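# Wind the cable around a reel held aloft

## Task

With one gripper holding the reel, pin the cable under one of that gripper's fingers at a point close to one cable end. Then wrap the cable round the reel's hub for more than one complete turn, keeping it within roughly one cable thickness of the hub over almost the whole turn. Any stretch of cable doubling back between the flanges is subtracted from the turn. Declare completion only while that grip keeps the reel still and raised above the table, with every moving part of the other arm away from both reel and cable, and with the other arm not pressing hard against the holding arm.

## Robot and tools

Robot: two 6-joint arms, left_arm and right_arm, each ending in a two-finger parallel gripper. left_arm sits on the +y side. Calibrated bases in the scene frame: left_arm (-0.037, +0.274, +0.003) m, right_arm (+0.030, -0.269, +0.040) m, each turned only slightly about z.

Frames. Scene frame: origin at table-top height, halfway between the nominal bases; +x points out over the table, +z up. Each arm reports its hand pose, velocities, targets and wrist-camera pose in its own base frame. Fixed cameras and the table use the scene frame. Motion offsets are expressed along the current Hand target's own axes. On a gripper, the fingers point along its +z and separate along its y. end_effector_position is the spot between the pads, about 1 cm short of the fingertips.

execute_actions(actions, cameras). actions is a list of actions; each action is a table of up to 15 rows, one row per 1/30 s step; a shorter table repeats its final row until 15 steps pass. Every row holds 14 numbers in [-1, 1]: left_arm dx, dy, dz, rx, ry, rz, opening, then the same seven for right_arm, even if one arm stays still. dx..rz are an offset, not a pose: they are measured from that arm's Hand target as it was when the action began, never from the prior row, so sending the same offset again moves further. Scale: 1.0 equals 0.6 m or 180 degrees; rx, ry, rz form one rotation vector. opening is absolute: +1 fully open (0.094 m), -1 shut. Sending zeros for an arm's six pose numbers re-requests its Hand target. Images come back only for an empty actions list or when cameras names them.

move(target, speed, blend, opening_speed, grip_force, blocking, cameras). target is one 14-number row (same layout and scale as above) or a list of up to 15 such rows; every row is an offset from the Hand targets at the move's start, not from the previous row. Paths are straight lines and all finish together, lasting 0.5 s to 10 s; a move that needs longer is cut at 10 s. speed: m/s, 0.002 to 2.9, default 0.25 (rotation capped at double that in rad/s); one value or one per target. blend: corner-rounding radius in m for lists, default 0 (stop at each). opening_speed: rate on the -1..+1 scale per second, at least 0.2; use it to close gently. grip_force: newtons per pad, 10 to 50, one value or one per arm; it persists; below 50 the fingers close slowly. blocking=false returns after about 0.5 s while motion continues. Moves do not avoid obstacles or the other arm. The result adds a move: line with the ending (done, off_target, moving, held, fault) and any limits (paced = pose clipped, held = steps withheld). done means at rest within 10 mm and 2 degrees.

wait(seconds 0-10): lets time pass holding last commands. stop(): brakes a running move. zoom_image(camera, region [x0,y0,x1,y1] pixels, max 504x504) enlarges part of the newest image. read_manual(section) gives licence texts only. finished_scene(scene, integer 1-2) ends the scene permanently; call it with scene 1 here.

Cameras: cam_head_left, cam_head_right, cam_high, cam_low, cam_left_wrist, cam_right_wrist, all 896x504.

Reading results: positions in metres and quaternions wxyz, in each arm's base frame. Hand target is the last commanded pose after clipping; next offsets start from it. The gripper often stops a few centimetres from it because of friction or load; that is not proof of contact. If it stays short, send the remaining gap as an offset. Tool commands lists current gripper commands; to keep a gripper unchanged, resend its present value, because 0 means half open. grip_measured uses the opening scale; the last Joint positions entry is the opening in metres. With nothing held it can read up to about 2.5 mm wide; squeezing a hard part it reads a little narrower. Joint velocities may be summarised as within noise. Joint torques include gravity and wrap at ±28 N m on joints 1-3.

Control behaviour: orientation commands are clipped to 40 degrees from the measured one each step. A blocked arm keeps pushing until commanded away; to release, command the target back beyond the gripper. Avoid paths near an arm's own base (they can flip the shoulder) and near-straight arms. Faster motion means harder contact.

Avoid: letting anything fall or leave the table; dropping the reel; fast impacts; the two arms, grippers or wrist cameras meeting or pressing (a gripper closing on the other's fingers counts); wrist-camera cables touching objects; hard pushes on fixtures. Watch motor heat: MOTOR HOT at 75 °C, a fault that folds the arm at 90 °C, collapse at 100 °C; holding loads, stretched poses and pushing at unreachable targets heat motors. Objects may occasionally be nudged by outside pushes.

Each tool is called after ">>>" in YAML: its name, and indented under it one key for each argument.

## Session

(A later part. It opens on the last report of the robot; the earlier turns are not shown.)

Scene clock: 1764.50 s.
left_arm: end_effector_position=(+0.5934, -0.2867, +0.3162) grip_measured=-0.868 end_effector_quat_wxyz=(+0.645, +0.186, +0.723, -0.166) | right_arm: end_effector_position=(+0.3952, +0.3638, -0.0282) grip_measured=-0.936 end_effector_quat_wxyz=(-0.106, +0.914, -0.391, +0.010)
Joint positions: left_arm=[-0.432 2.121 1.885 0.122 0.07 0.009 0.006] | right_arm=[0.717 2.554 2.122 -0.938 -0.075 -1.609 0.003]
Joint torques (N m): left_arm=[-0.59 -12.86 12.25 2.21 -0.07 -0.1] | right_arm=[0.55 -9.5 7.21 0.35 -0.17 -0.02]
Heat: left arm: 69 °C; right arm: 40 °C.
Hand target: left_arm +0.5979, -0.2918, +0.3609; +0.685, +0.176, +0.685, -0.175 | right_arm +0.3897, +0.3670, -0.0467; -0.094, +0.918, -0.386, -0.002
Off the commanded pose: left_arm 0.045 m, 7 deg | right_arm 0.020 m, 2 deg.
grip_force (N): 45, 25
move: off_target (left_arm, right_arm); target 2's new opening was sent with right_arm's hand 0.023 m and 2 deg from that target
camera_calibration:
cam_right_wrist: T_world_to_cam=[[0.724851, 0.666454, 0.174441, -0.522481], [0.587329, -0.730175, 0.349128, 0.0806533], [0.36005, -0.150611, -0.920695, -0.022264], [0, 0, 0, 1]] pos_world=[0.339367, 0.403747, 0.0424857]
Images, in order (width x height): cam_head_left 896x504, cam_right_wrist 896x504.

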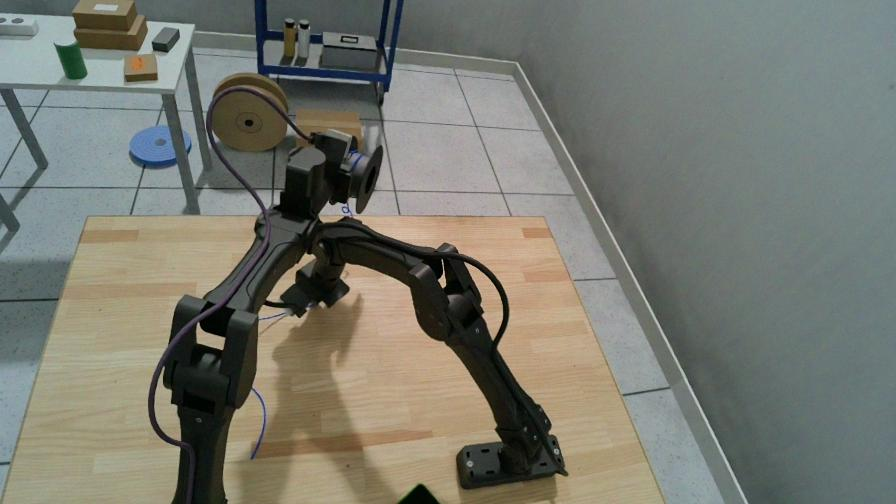

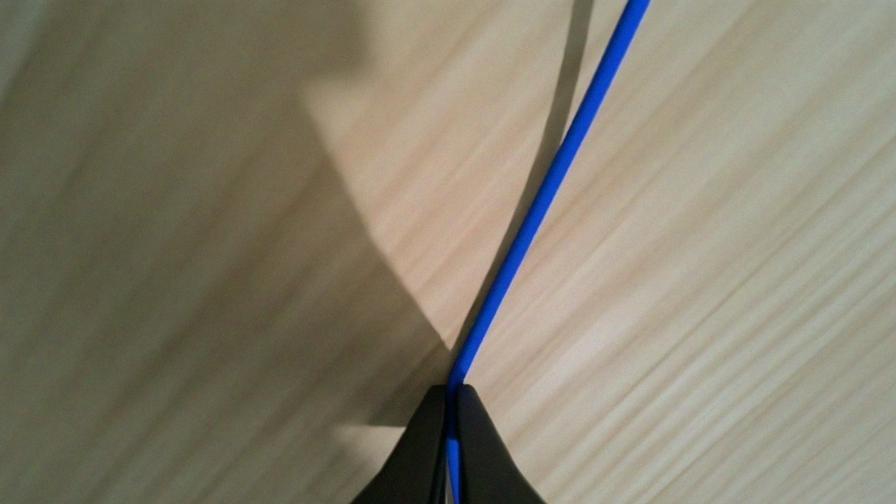

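>>> move:
  target:
    - [0,0,0,0,0,0,-1,-0.113,0.148,-0.2325,0.4356,-0.08,-0.101,-1]
    - [0,0,-0.3,0,0,0,-1,-0.473,0.2895,-0.425,0.4356,-0.08,-0.101,-1]
  speed: 0.2
  blend: [0.02,0]
  cameras: ["all"]

>>> zoom_image:
  camera: "cam_low"
  region: [450, 120, 620, 320]

>>> zoom_image:
  camera: "cam_head_left"
  region: [180, 130, 440, 450]

Scene clock: 1782.47 s.
left_arm: end_effector_position=(+0.4454, -0.2097, +0.3266) grip_measured=-0.868 end_effector_quat_wxyz=(+0.647, +0.185, +0.721, -0.167) | right_arm: end_effector_position=(+0.0503, +0.4011, +0.1715) grip_measured=-0.940 end_effector_quat_wxyz=(+0.669, -0.713, +0.137, -0.157)
Joint positions: left_arm=[-0.407 1.468 1.119 0.24 0.095 0.009 0.006] | right_arm=[1.664 1.532 0.397 1.072 0.512 -1.582 0.003]
Joint torques (N m): left_arm=[0.44 -10.43 6.78 2.41 0.06 -0.08] | right_arm=[0.25 -7.68 7.13 1.64 0.05 0.12]
Heat: left arm: 69 °C; right arm: 40 °C.
Hand target: left_arm +0.4401, -0.2054, +0.3609; +0.685, +0.176, +0.685, -0.175 | right_arm +0.0496, +0.4042, +0.1956; +0.692, -0.691, +0.148, -0.148
Off the commanded pose: left_arm 0.035 m, 6 deg | right_arm 0.024 m, 4 deg.
grip_force (N): 45, 25
move: off_target (left_arm, right_arm)
camera_calibration:
cam_left_wrist: T_world_to_cam=[[-0.461921, -0.886888, -0.00763368, 0.0219483], [-0.455797, 0.24476, -0.85577, 0.569084], [0.76084, -0.391819, -0.517301, -0.157916], [0, 0, 0, 1]] pos_world=[0.389674, -0.181698, 0.405483]
cam_right_wrist: T_world_to_cam=[[0.00826299, 0.0851562, 0.996333, -0.204023], [0.659055, -0.749807, 0.0586199, 0.294775], [0.752049, 0.656154, -0.0623183, -0.199101], [0, 0, 0, 1]] pos_world=[-0.0428533, 0.36904, 0.173588]

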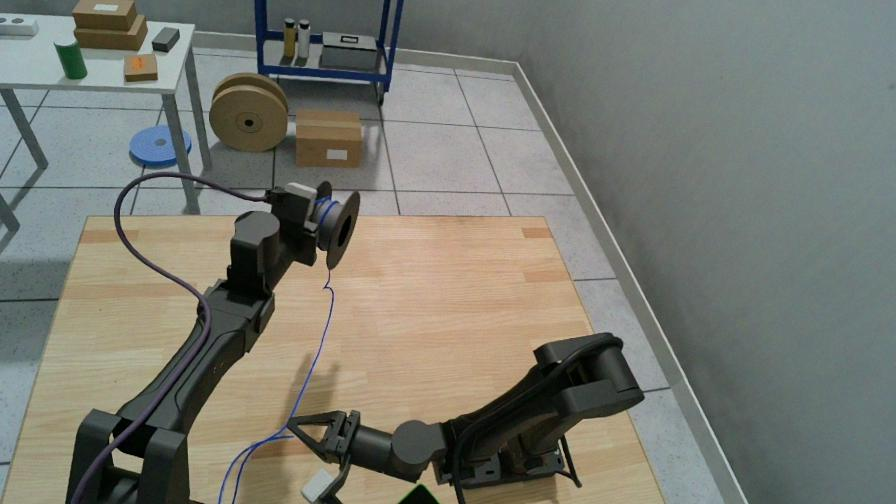

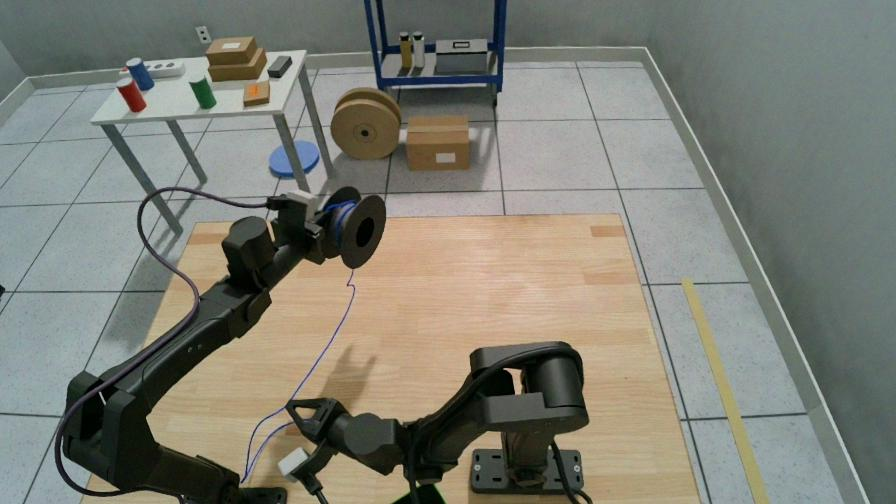

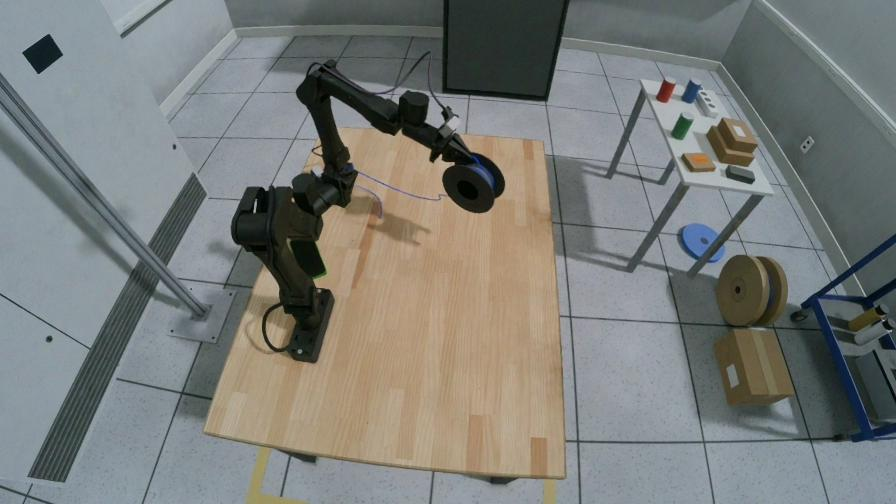

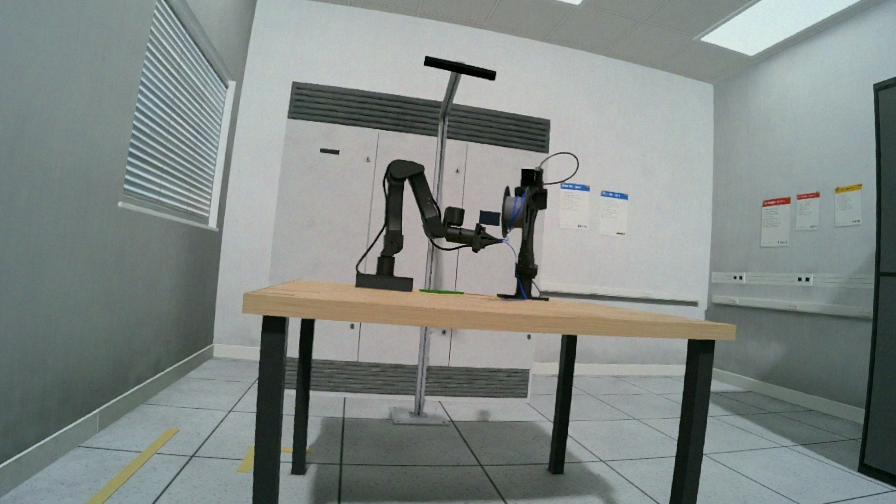

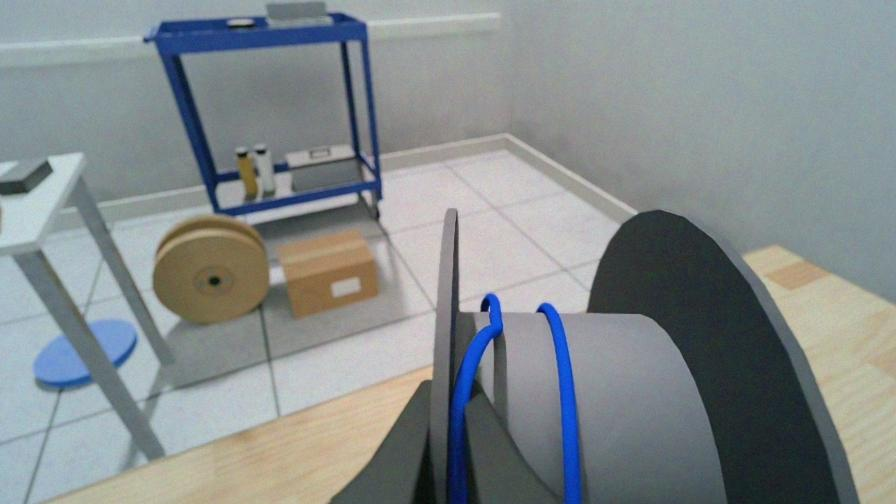

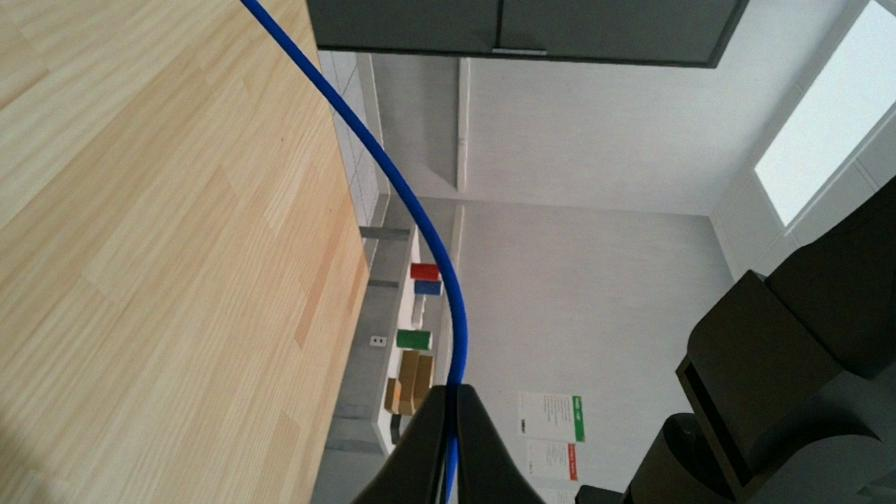

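Scaled by 2.520 from the camera's 896x504 image, which has a finer 1280x720 frame.

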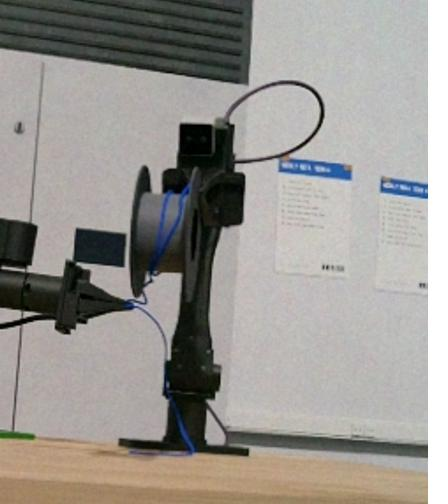

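Scaled by 1.575 from the camera's 896x504 image, which has a finer 1280x720 frame.

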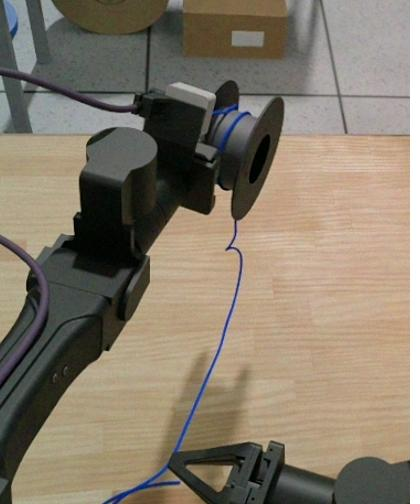

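>>> execute_actions:
  actions: []

Scene clock: 1807.20 s.
left_arm: end_effector_position=(+0.4454, -0.2097, +0.3266) grip_measured=-0.868 end_effector_quat_wxyz=(+0.647, +0.185, +0.721, -0.167) | right_arm: end_effector_position=(+0.0503, +0.4011, +0.1714) grip_measured=-0.940 end_effector_quat_wxyz=(+0.669, -0.713, +0.137, -0.157)
Joint positions: left_arm=[-0.407 1.468 1.119 0.24 0.095 0.009 0.006] | right_arm=[1.664 1.532 0.397 1.072 0.512 -1.582 0.003]
Joint velocities: within noise
Joint torques (N m): left_arm=[0.46 -10.43 6.76 2.41 0.05 -0.08] | right_arm=[0.21 -7.84 7.17 1.67 0.04 0.12]
Heat: left arm: 73 °C; right arm: 41 °C.
Hand target: left_arm +0.4401, -0.2054, +0.3609; +0.685, +0.176, +0.685, -0.175 | right_arm +0.0496, +0.4042, +0.1956; +0.692, -0.691, +0.148, -0.148
Tool commands: left_gripper/opening=-1.0 right_gripper/opening=-1.0
Off the commanded pose: left_arm 0.035 m, 6 deg | right_arm 0.024 m, 4 deg.
grip_force (N): 45, 25
camera_calibration:
cam_left_wrist: T_world_to_cam=[[-0.461921, -0.886888, -0.00763368, 0.0219483], [-0.455797, 0.24476, -0.85577, 0.569084], [0.76084, -0.391819, -0.517301, -0.157916], [0, 0, 0, 1]] pos_world=[0.389674, -0.181698, 0.405483]
cam_right_wrist: T_world_to_cam=[[0.00822338, 0.0855163, 0.996303, -0.204054], [0.659008, -0.749825, 0.0589208, 0.294734], [0.752091, 0.656087, -0.062522, -0.199046], [0, 0, 0, 1]] pos_world=[-0.0428535, 0.36904, 0.173489]

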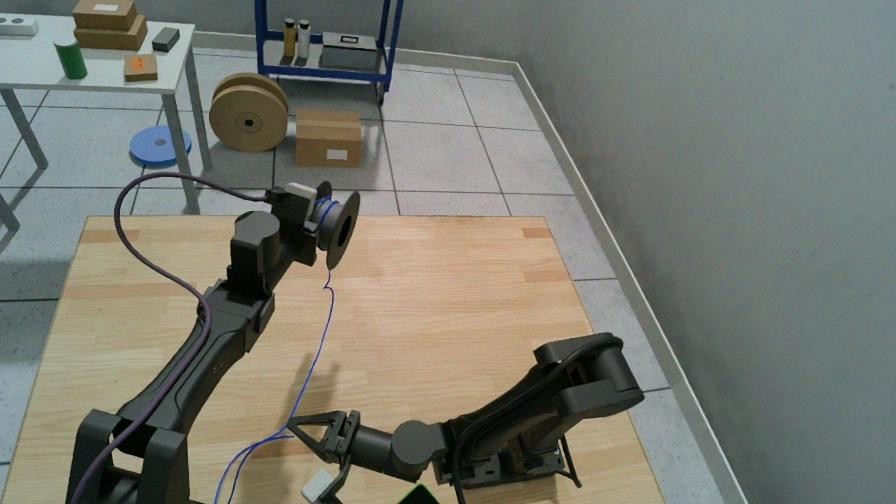

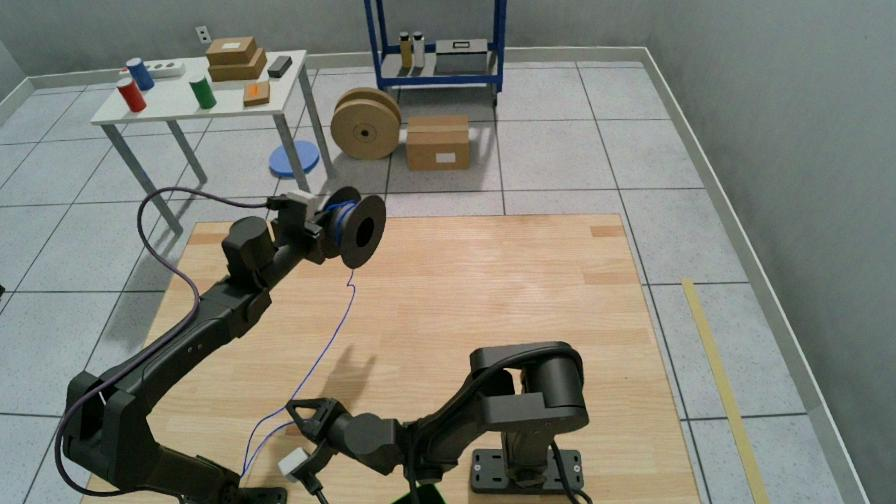

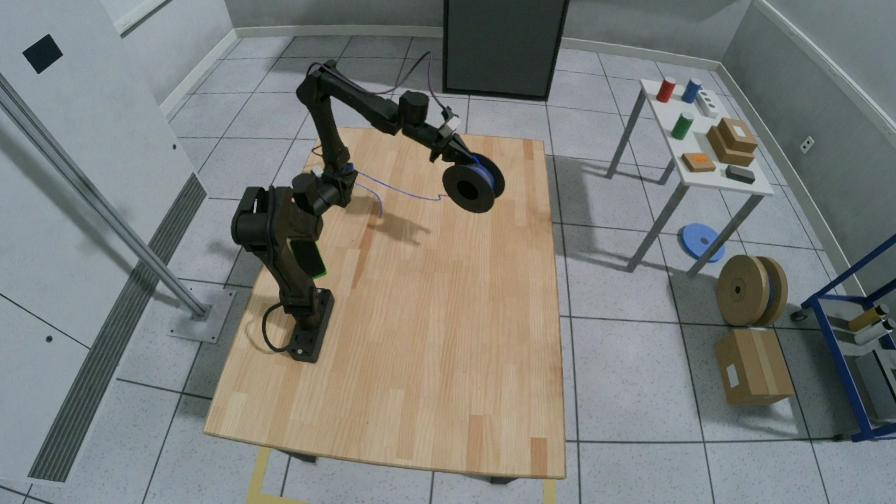

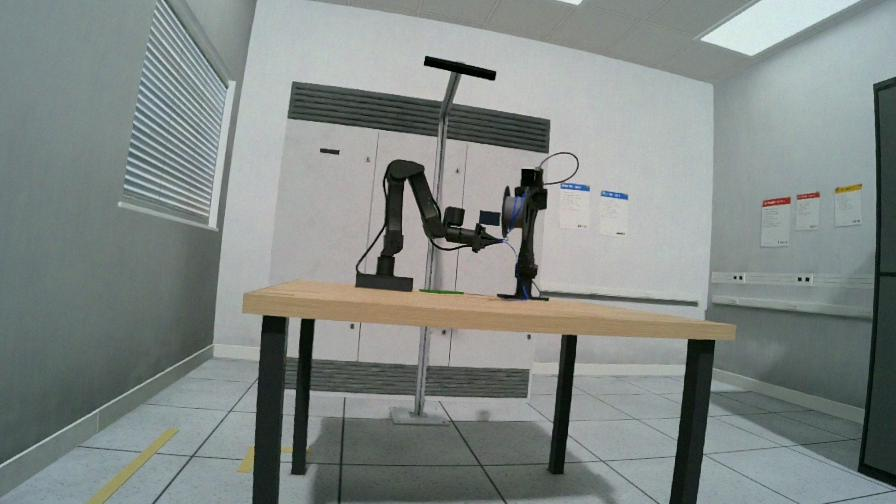

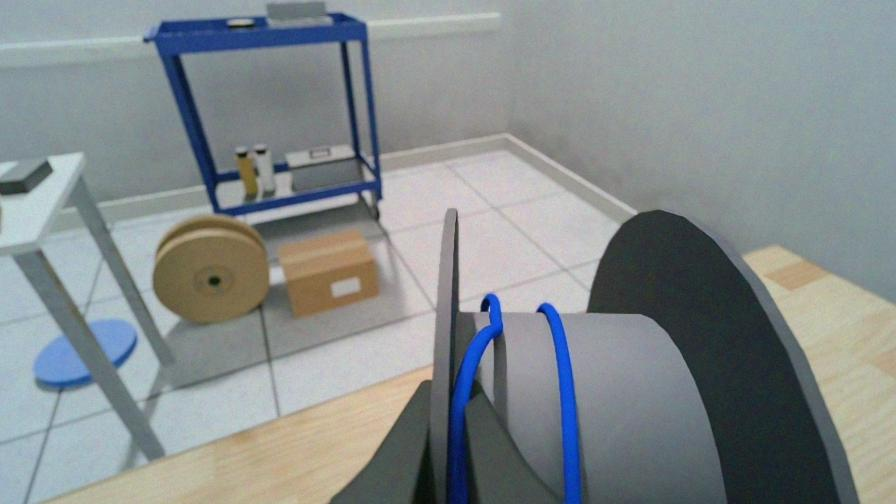

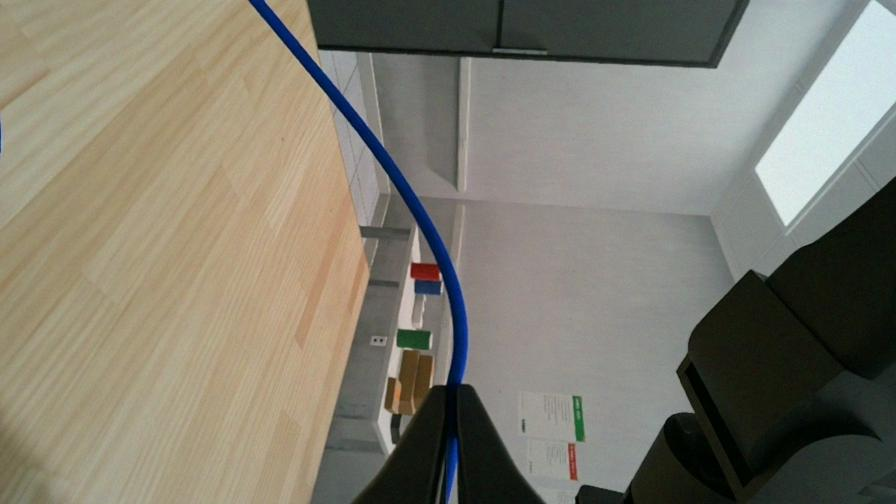

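>>> zoom_image:
  camera: "cam_left_wrist"
  region: [400, 260, 760, 504]

>>> zoom_image:
  camera: "cam_head_right"
  region: [260, 170, 440, 300]

>>> zoom_image:
  camera: "cam_head_left"
  region: [260, 170, 420, 300]

Scaled by 1.400 from the camera's 896x504 image, which has a finer 1280x720 frame.

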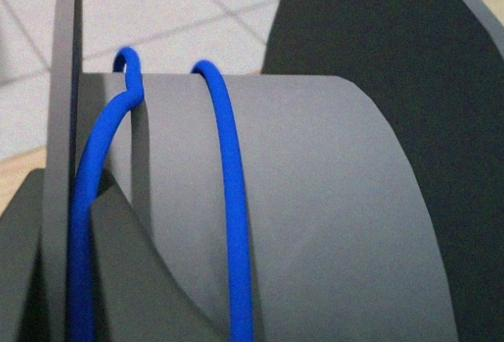

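Scaled by 2.800 from the camera's 896x504 image, which has a finer 1280x720 frame.

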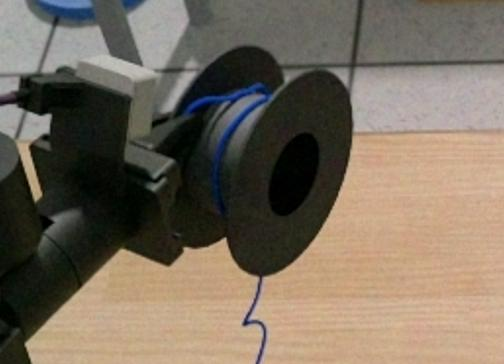

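Scaled by 3.150 from the camera's 896x504 image, which has a finer 1280x720 frame.

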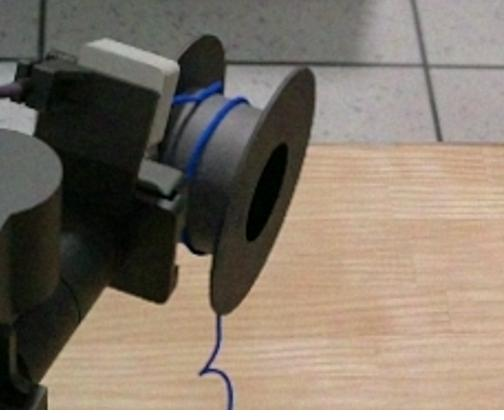

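>>> zoom_image:
  camera: "cam_low"
  region: [480, 160, 570, 250]

>>> zoom_image:
  camera: "cam_high"
  region: [420, 130, 530, 230]

Scaled by 5.600 from the camera's 896x504 image, which has a finer 1280x720 frame.

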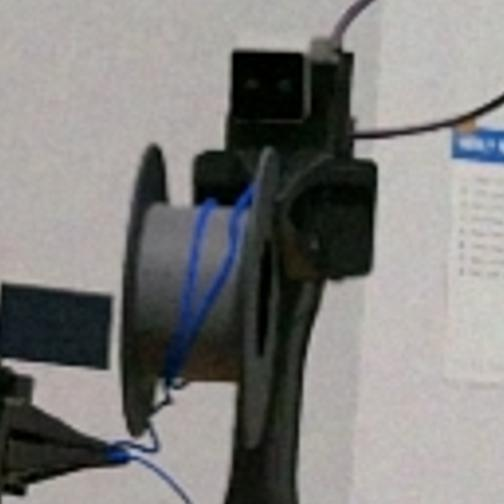

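Scaled by 4.582 from the camera's 896x504 image, which has a finer 1280x720 frame.

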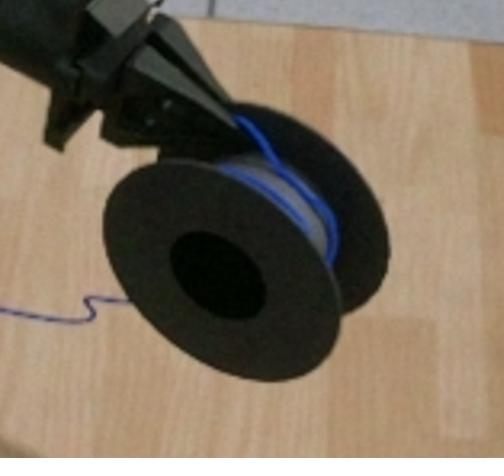

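>>> move:
  target: [0,0,0,0,0,0,-1,-0.05,0.01,0,0,0,0,-1]
  grip_force: [45,25]
  speed: 0.08
  cameras: ["cam_head_left","cam_low","cam_left_wrist"]

Scene clock: 1822.00 s.
left_arm: end_effector_position=(+0.4452, -0.2101, +0.3266) grip_measured=-0.868 end_effector_quat_wxyz=(+0.646, +0.186, +0.721, -0.168) | right_arm: end_effector_position=(+0.0264, +0.4095, +0.1772) grip_measured=-0.940 end_effector_quat_wxyz=(+0.676, -0.706, +0.140, -0.160)
Joint positions: left_arm=[-0.407 1.468 1.119 0.24 0.098 0.009 0.006] | right_arm=[1.761 1.574 0.445 1.085 0.618 -1.582 0.003]
Joint torques (N m): left_arm=[0.44 -10.43 6.78 2.41 0.03 -0.09] | right_arm=[0.62 -4.27 7.47 1.88 0.03 0.11]
Heat: left arm: 74 °C; right arm: 41 °C.
Hand target: left_arm +0.4400, -0.2054, +0.3609; +0.685, +0.176, +0.685, -0.175 | right_arm +0.0223, +0.4166, +0.1896; +0.692, -0.691, +0.148, -0.148
Off the commanded pose: left_arm 0.035 m, 6 deg | right_arm 0.015 m, 3 deg.
grip_force (N): 45, 25
move: off_target (left_arm, right_arm)
camera_calibration:
cam_left_wrist: T_world_to_cam=[[-0.464191, -0.885705, -0.00727796, 0.0226927], [-0.455307, 0.245655, -0.855774, 0.56906], [0.759751, -0.393929, -0.517298, -0.157875], [0, 0, 0, 1]] pos_world=[0.389577, -0.181885, 0.405483]
Images, in order (width x height): cam_head_left 896x504, cam_low 896x504, cam_left_wrist 896x504.

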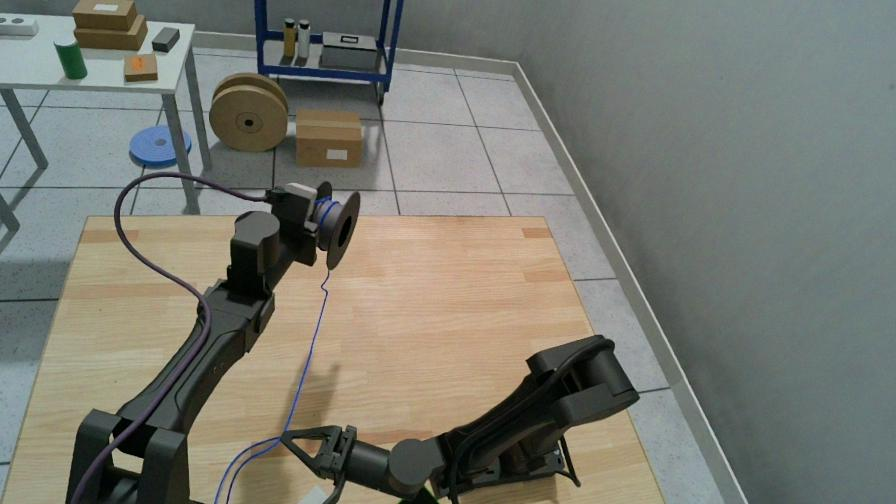

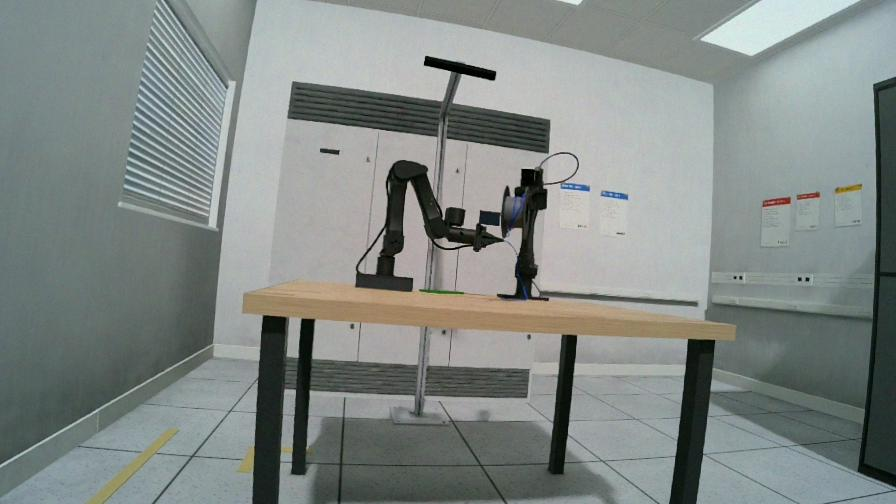

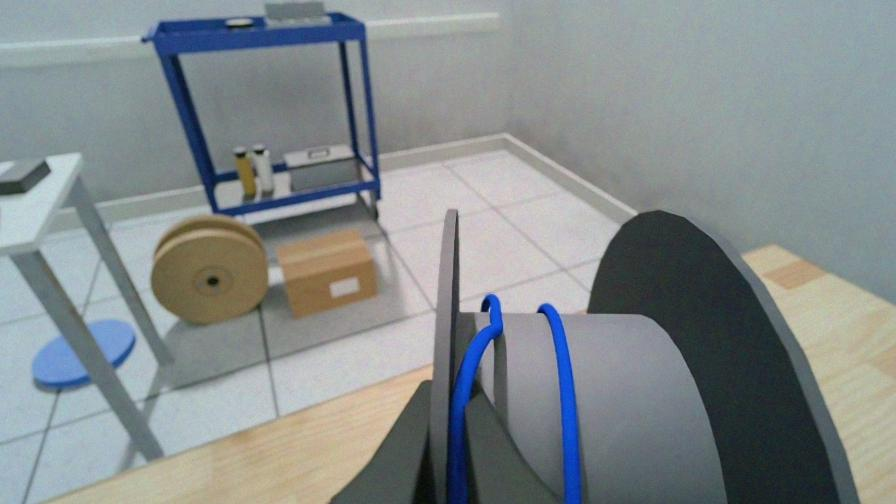

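>>> move:
  target: [0,0,0,0,0,0,-1,-0.04,0.0,-0.01,0,0,0,-1]
  speed: 0.08
  cameras: ["cam_head_left","cam_low","cam_left_wrist"]

>>> zoom_image:
  camera: "cam_low"
  region: [480, 160, 570, 250]

>>> zoom_image:
  camera: "cam_head_left"
  region: [260, 170, 420, 300]

Scene clock: 1825.53 s.
left_arm: end_effector_position=(+0.4448, -0.2108, +0.3266) grip_measured=-0.868 end_effector_quat_wxyz=(+0.646, +0.187, +0.721, -0.169) | right_arm: end_effector_position=(+0.0054, +0.4134, +0.1785) grip_measured=-0.940 end_effector_quat_wxyz=(+0.676, -0.704, +0.143, -0.164)
Joint positions: left_arm=[-0.407 1.468 1.119 0.24 0.102 0.009 0.006] | right_arm=[1.844 1.61 0.484 1.086 0.712 -1.582 0.003]
Joint torques (N m): left_arm=[0.44 -10.43 6.76 2.41 -0.02 -0.09] | right_arm=[0.88 -4.48 7.5 1.85 -0.02 0.12]
Heat: left arm: 74 °C; right arm: 41 °C.
Hand target: left_arm +0.4401, -0.2053, +0.3609; +0.685, +0.176, +0.685, -0.175 | right_arm -0.0021, +0.4209, +0.1895; +0.692, -0.691, +0.148, -0.149
Off the commanded pose: left_arm 0.035 m, 6 deg | right_arm 0.015 m, 3 deg.
grip_force (N): 45, 25
move: off_target (left_arm, right_arm)
camera_calibration:
cam_left_wrist: T_world_to_cam=[[-0.467944, -0.883732, -0.0068416, 0.0238635], [-0.454431, 0.247251, -0.85578, 0.568971], [0.757971, -0.397348, -0.517295, -0.157731], [0, 0, 0, 1]] pos_world=[0.389281, -0.182264, 0.405484]
Images, in order (width x height): cam_head_left 896x504, cam_low 896x504, cam_left_wrist 896x504.

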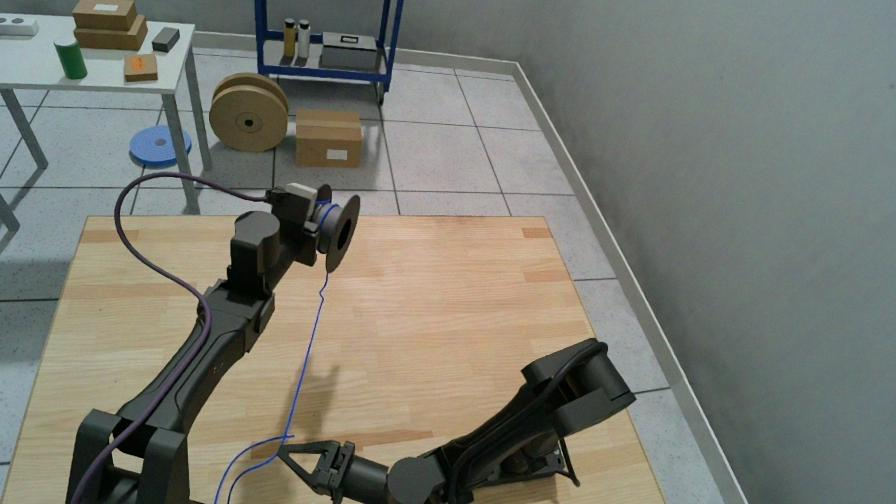

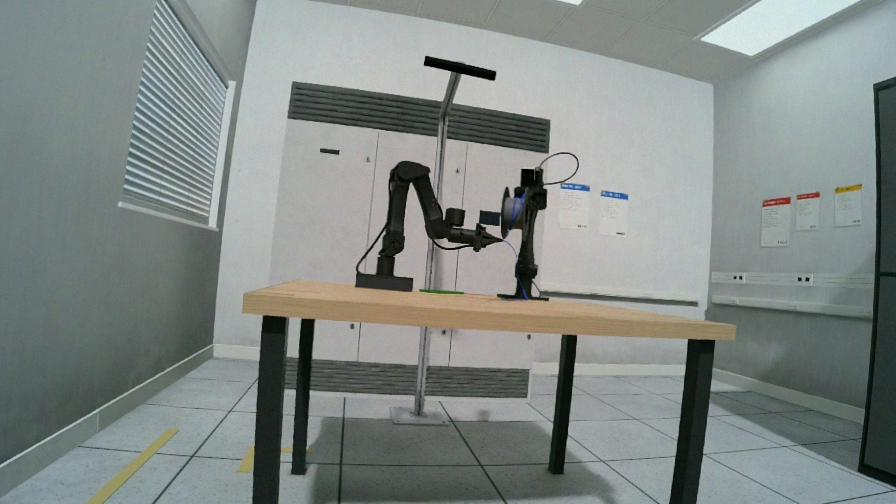

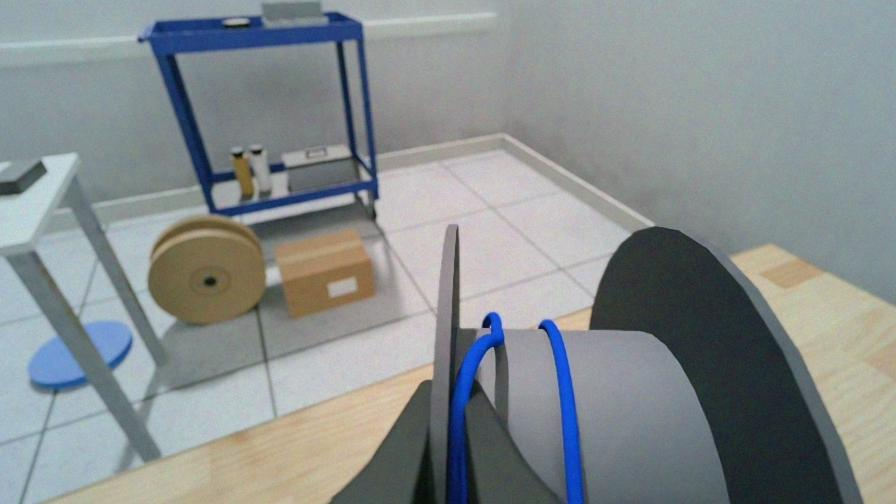

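Scaled by 5.600 from the camera's 896x504 image, which has a finer 1280x720 frame.

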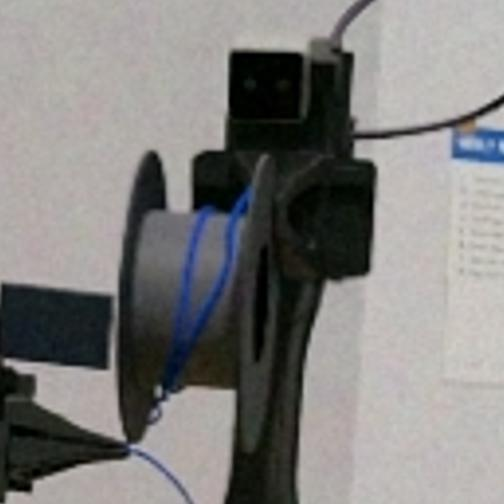

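Scaled by 3.150 from the camera's 896x504 image, which has a finer 1280x720 frame.

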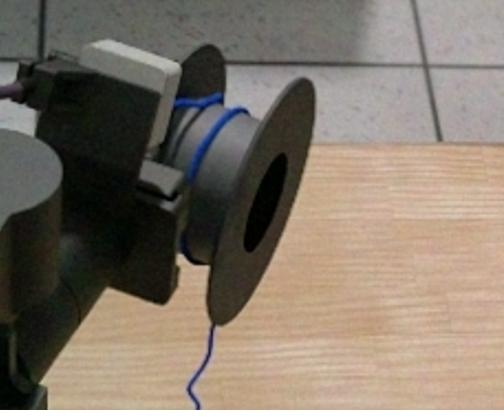

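>>> move:
  target: [0,0,0,0,0,0,-1,0.067,0.167,0,0,0,0,-1]
  speed: 0.12
  cameras: ["cam_head_left","cam_head_right","cam_left_wrist","cam_low"]

Scene clock: 1832.47 s.
left_arm: end_effector_position=(+0.4448, -0.2108, +0.3266) grip_measured=-0.868 end_effector_quat_wxyz=(+0.646, +0.187, +0.721, -0.169) | right_arm: end_effector_position=(+0.0359, +0.4005, +0.0687) grip_measured=-0.940 end_effector_quat_wxyz=(-0.628, +0.746, -0.138, +0.173)
Joint positions: left_arm=[-0.407 1.468 1.119 0.24 0.102 0.009 0.006] | right_arm=[1.739 2.007 0.368 1.453 0.612 -1.55 0.003]
Joint torques (N m): left_arm=[0.46 -10.44 6.76 2.41 -0.02 -0.09] | right_arm=[-0.39 -5.18 2.69 3.09 -0.11 0.18]
Heat: left arm: 74 °C; right arm: 42 °C.
Hand target: left_arm +0.4401, -0.2053, +0.3609; +0.685, +0.176, +0.685, -0.175 | right_arm +0.0347, +0.4046, +0.0894; -0.692, +0.691, -0.148, +0.148
Off the commanded pose: left_arm 0.035 m, 6 deg | right_arm 0.021 m, 10 deg.
joint sent to its limit (right arm) — joint 4 (wrist pitch), upper limit. The joint targets are off in orientation, not in position.
grip_force (N): 45, 25
move: off_target (left_arm, right_arm)
camera_calibration:
cam_left_wrist: T_world_to_cam=[[-0.467944, -0.883732, -0.0068416, 0.0238635], [-0.454431, 0.247251, -0.85578, 0.568971], [0.757971, -0.397348, -0.517295, -0.157731], [0, 0, 0, 1]] pos_world=[0.389281, -0.182264, 0.405484]
Images, in order (width x height): cam_head_left 896x504, cam_head_right 896x504, cam_low 896x504, cam_left_wrist 896x504.

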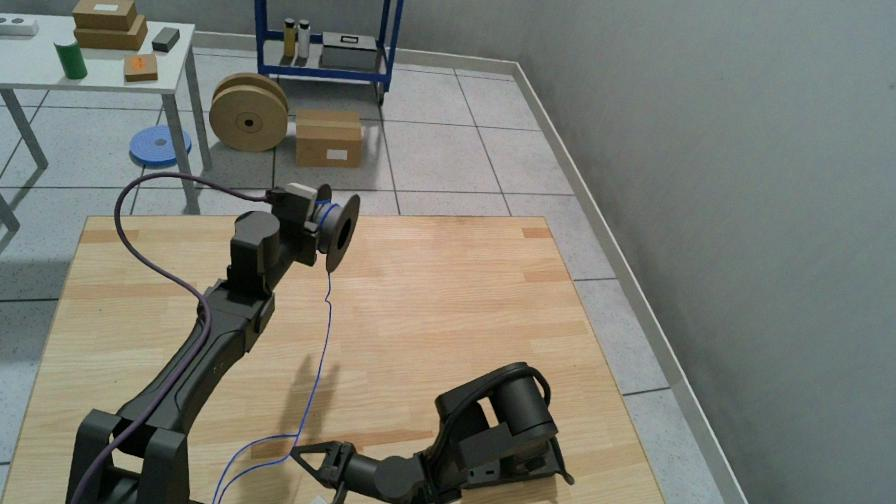

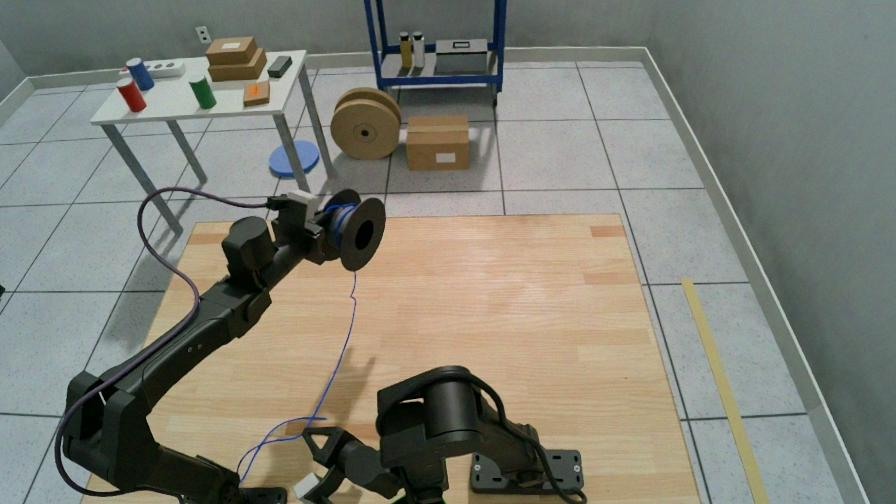

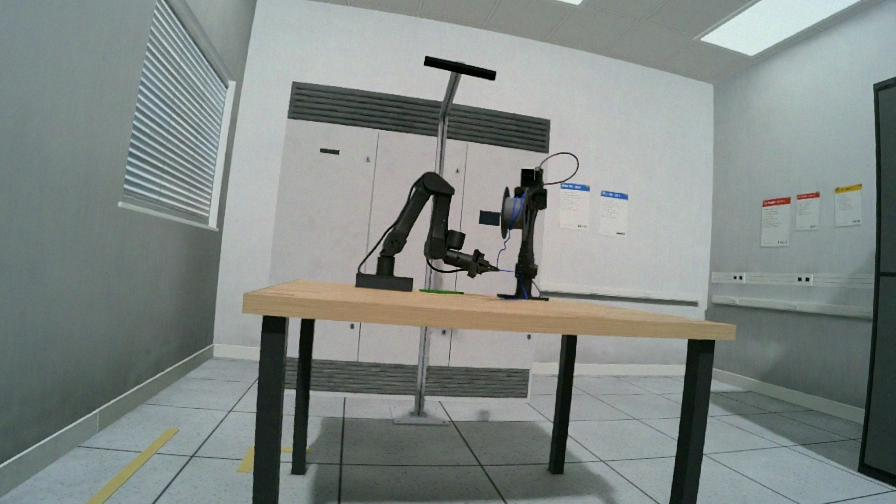

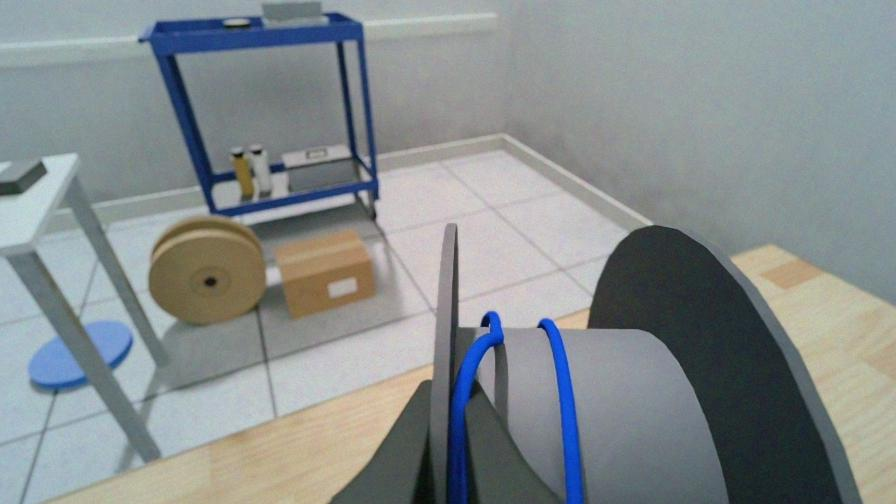

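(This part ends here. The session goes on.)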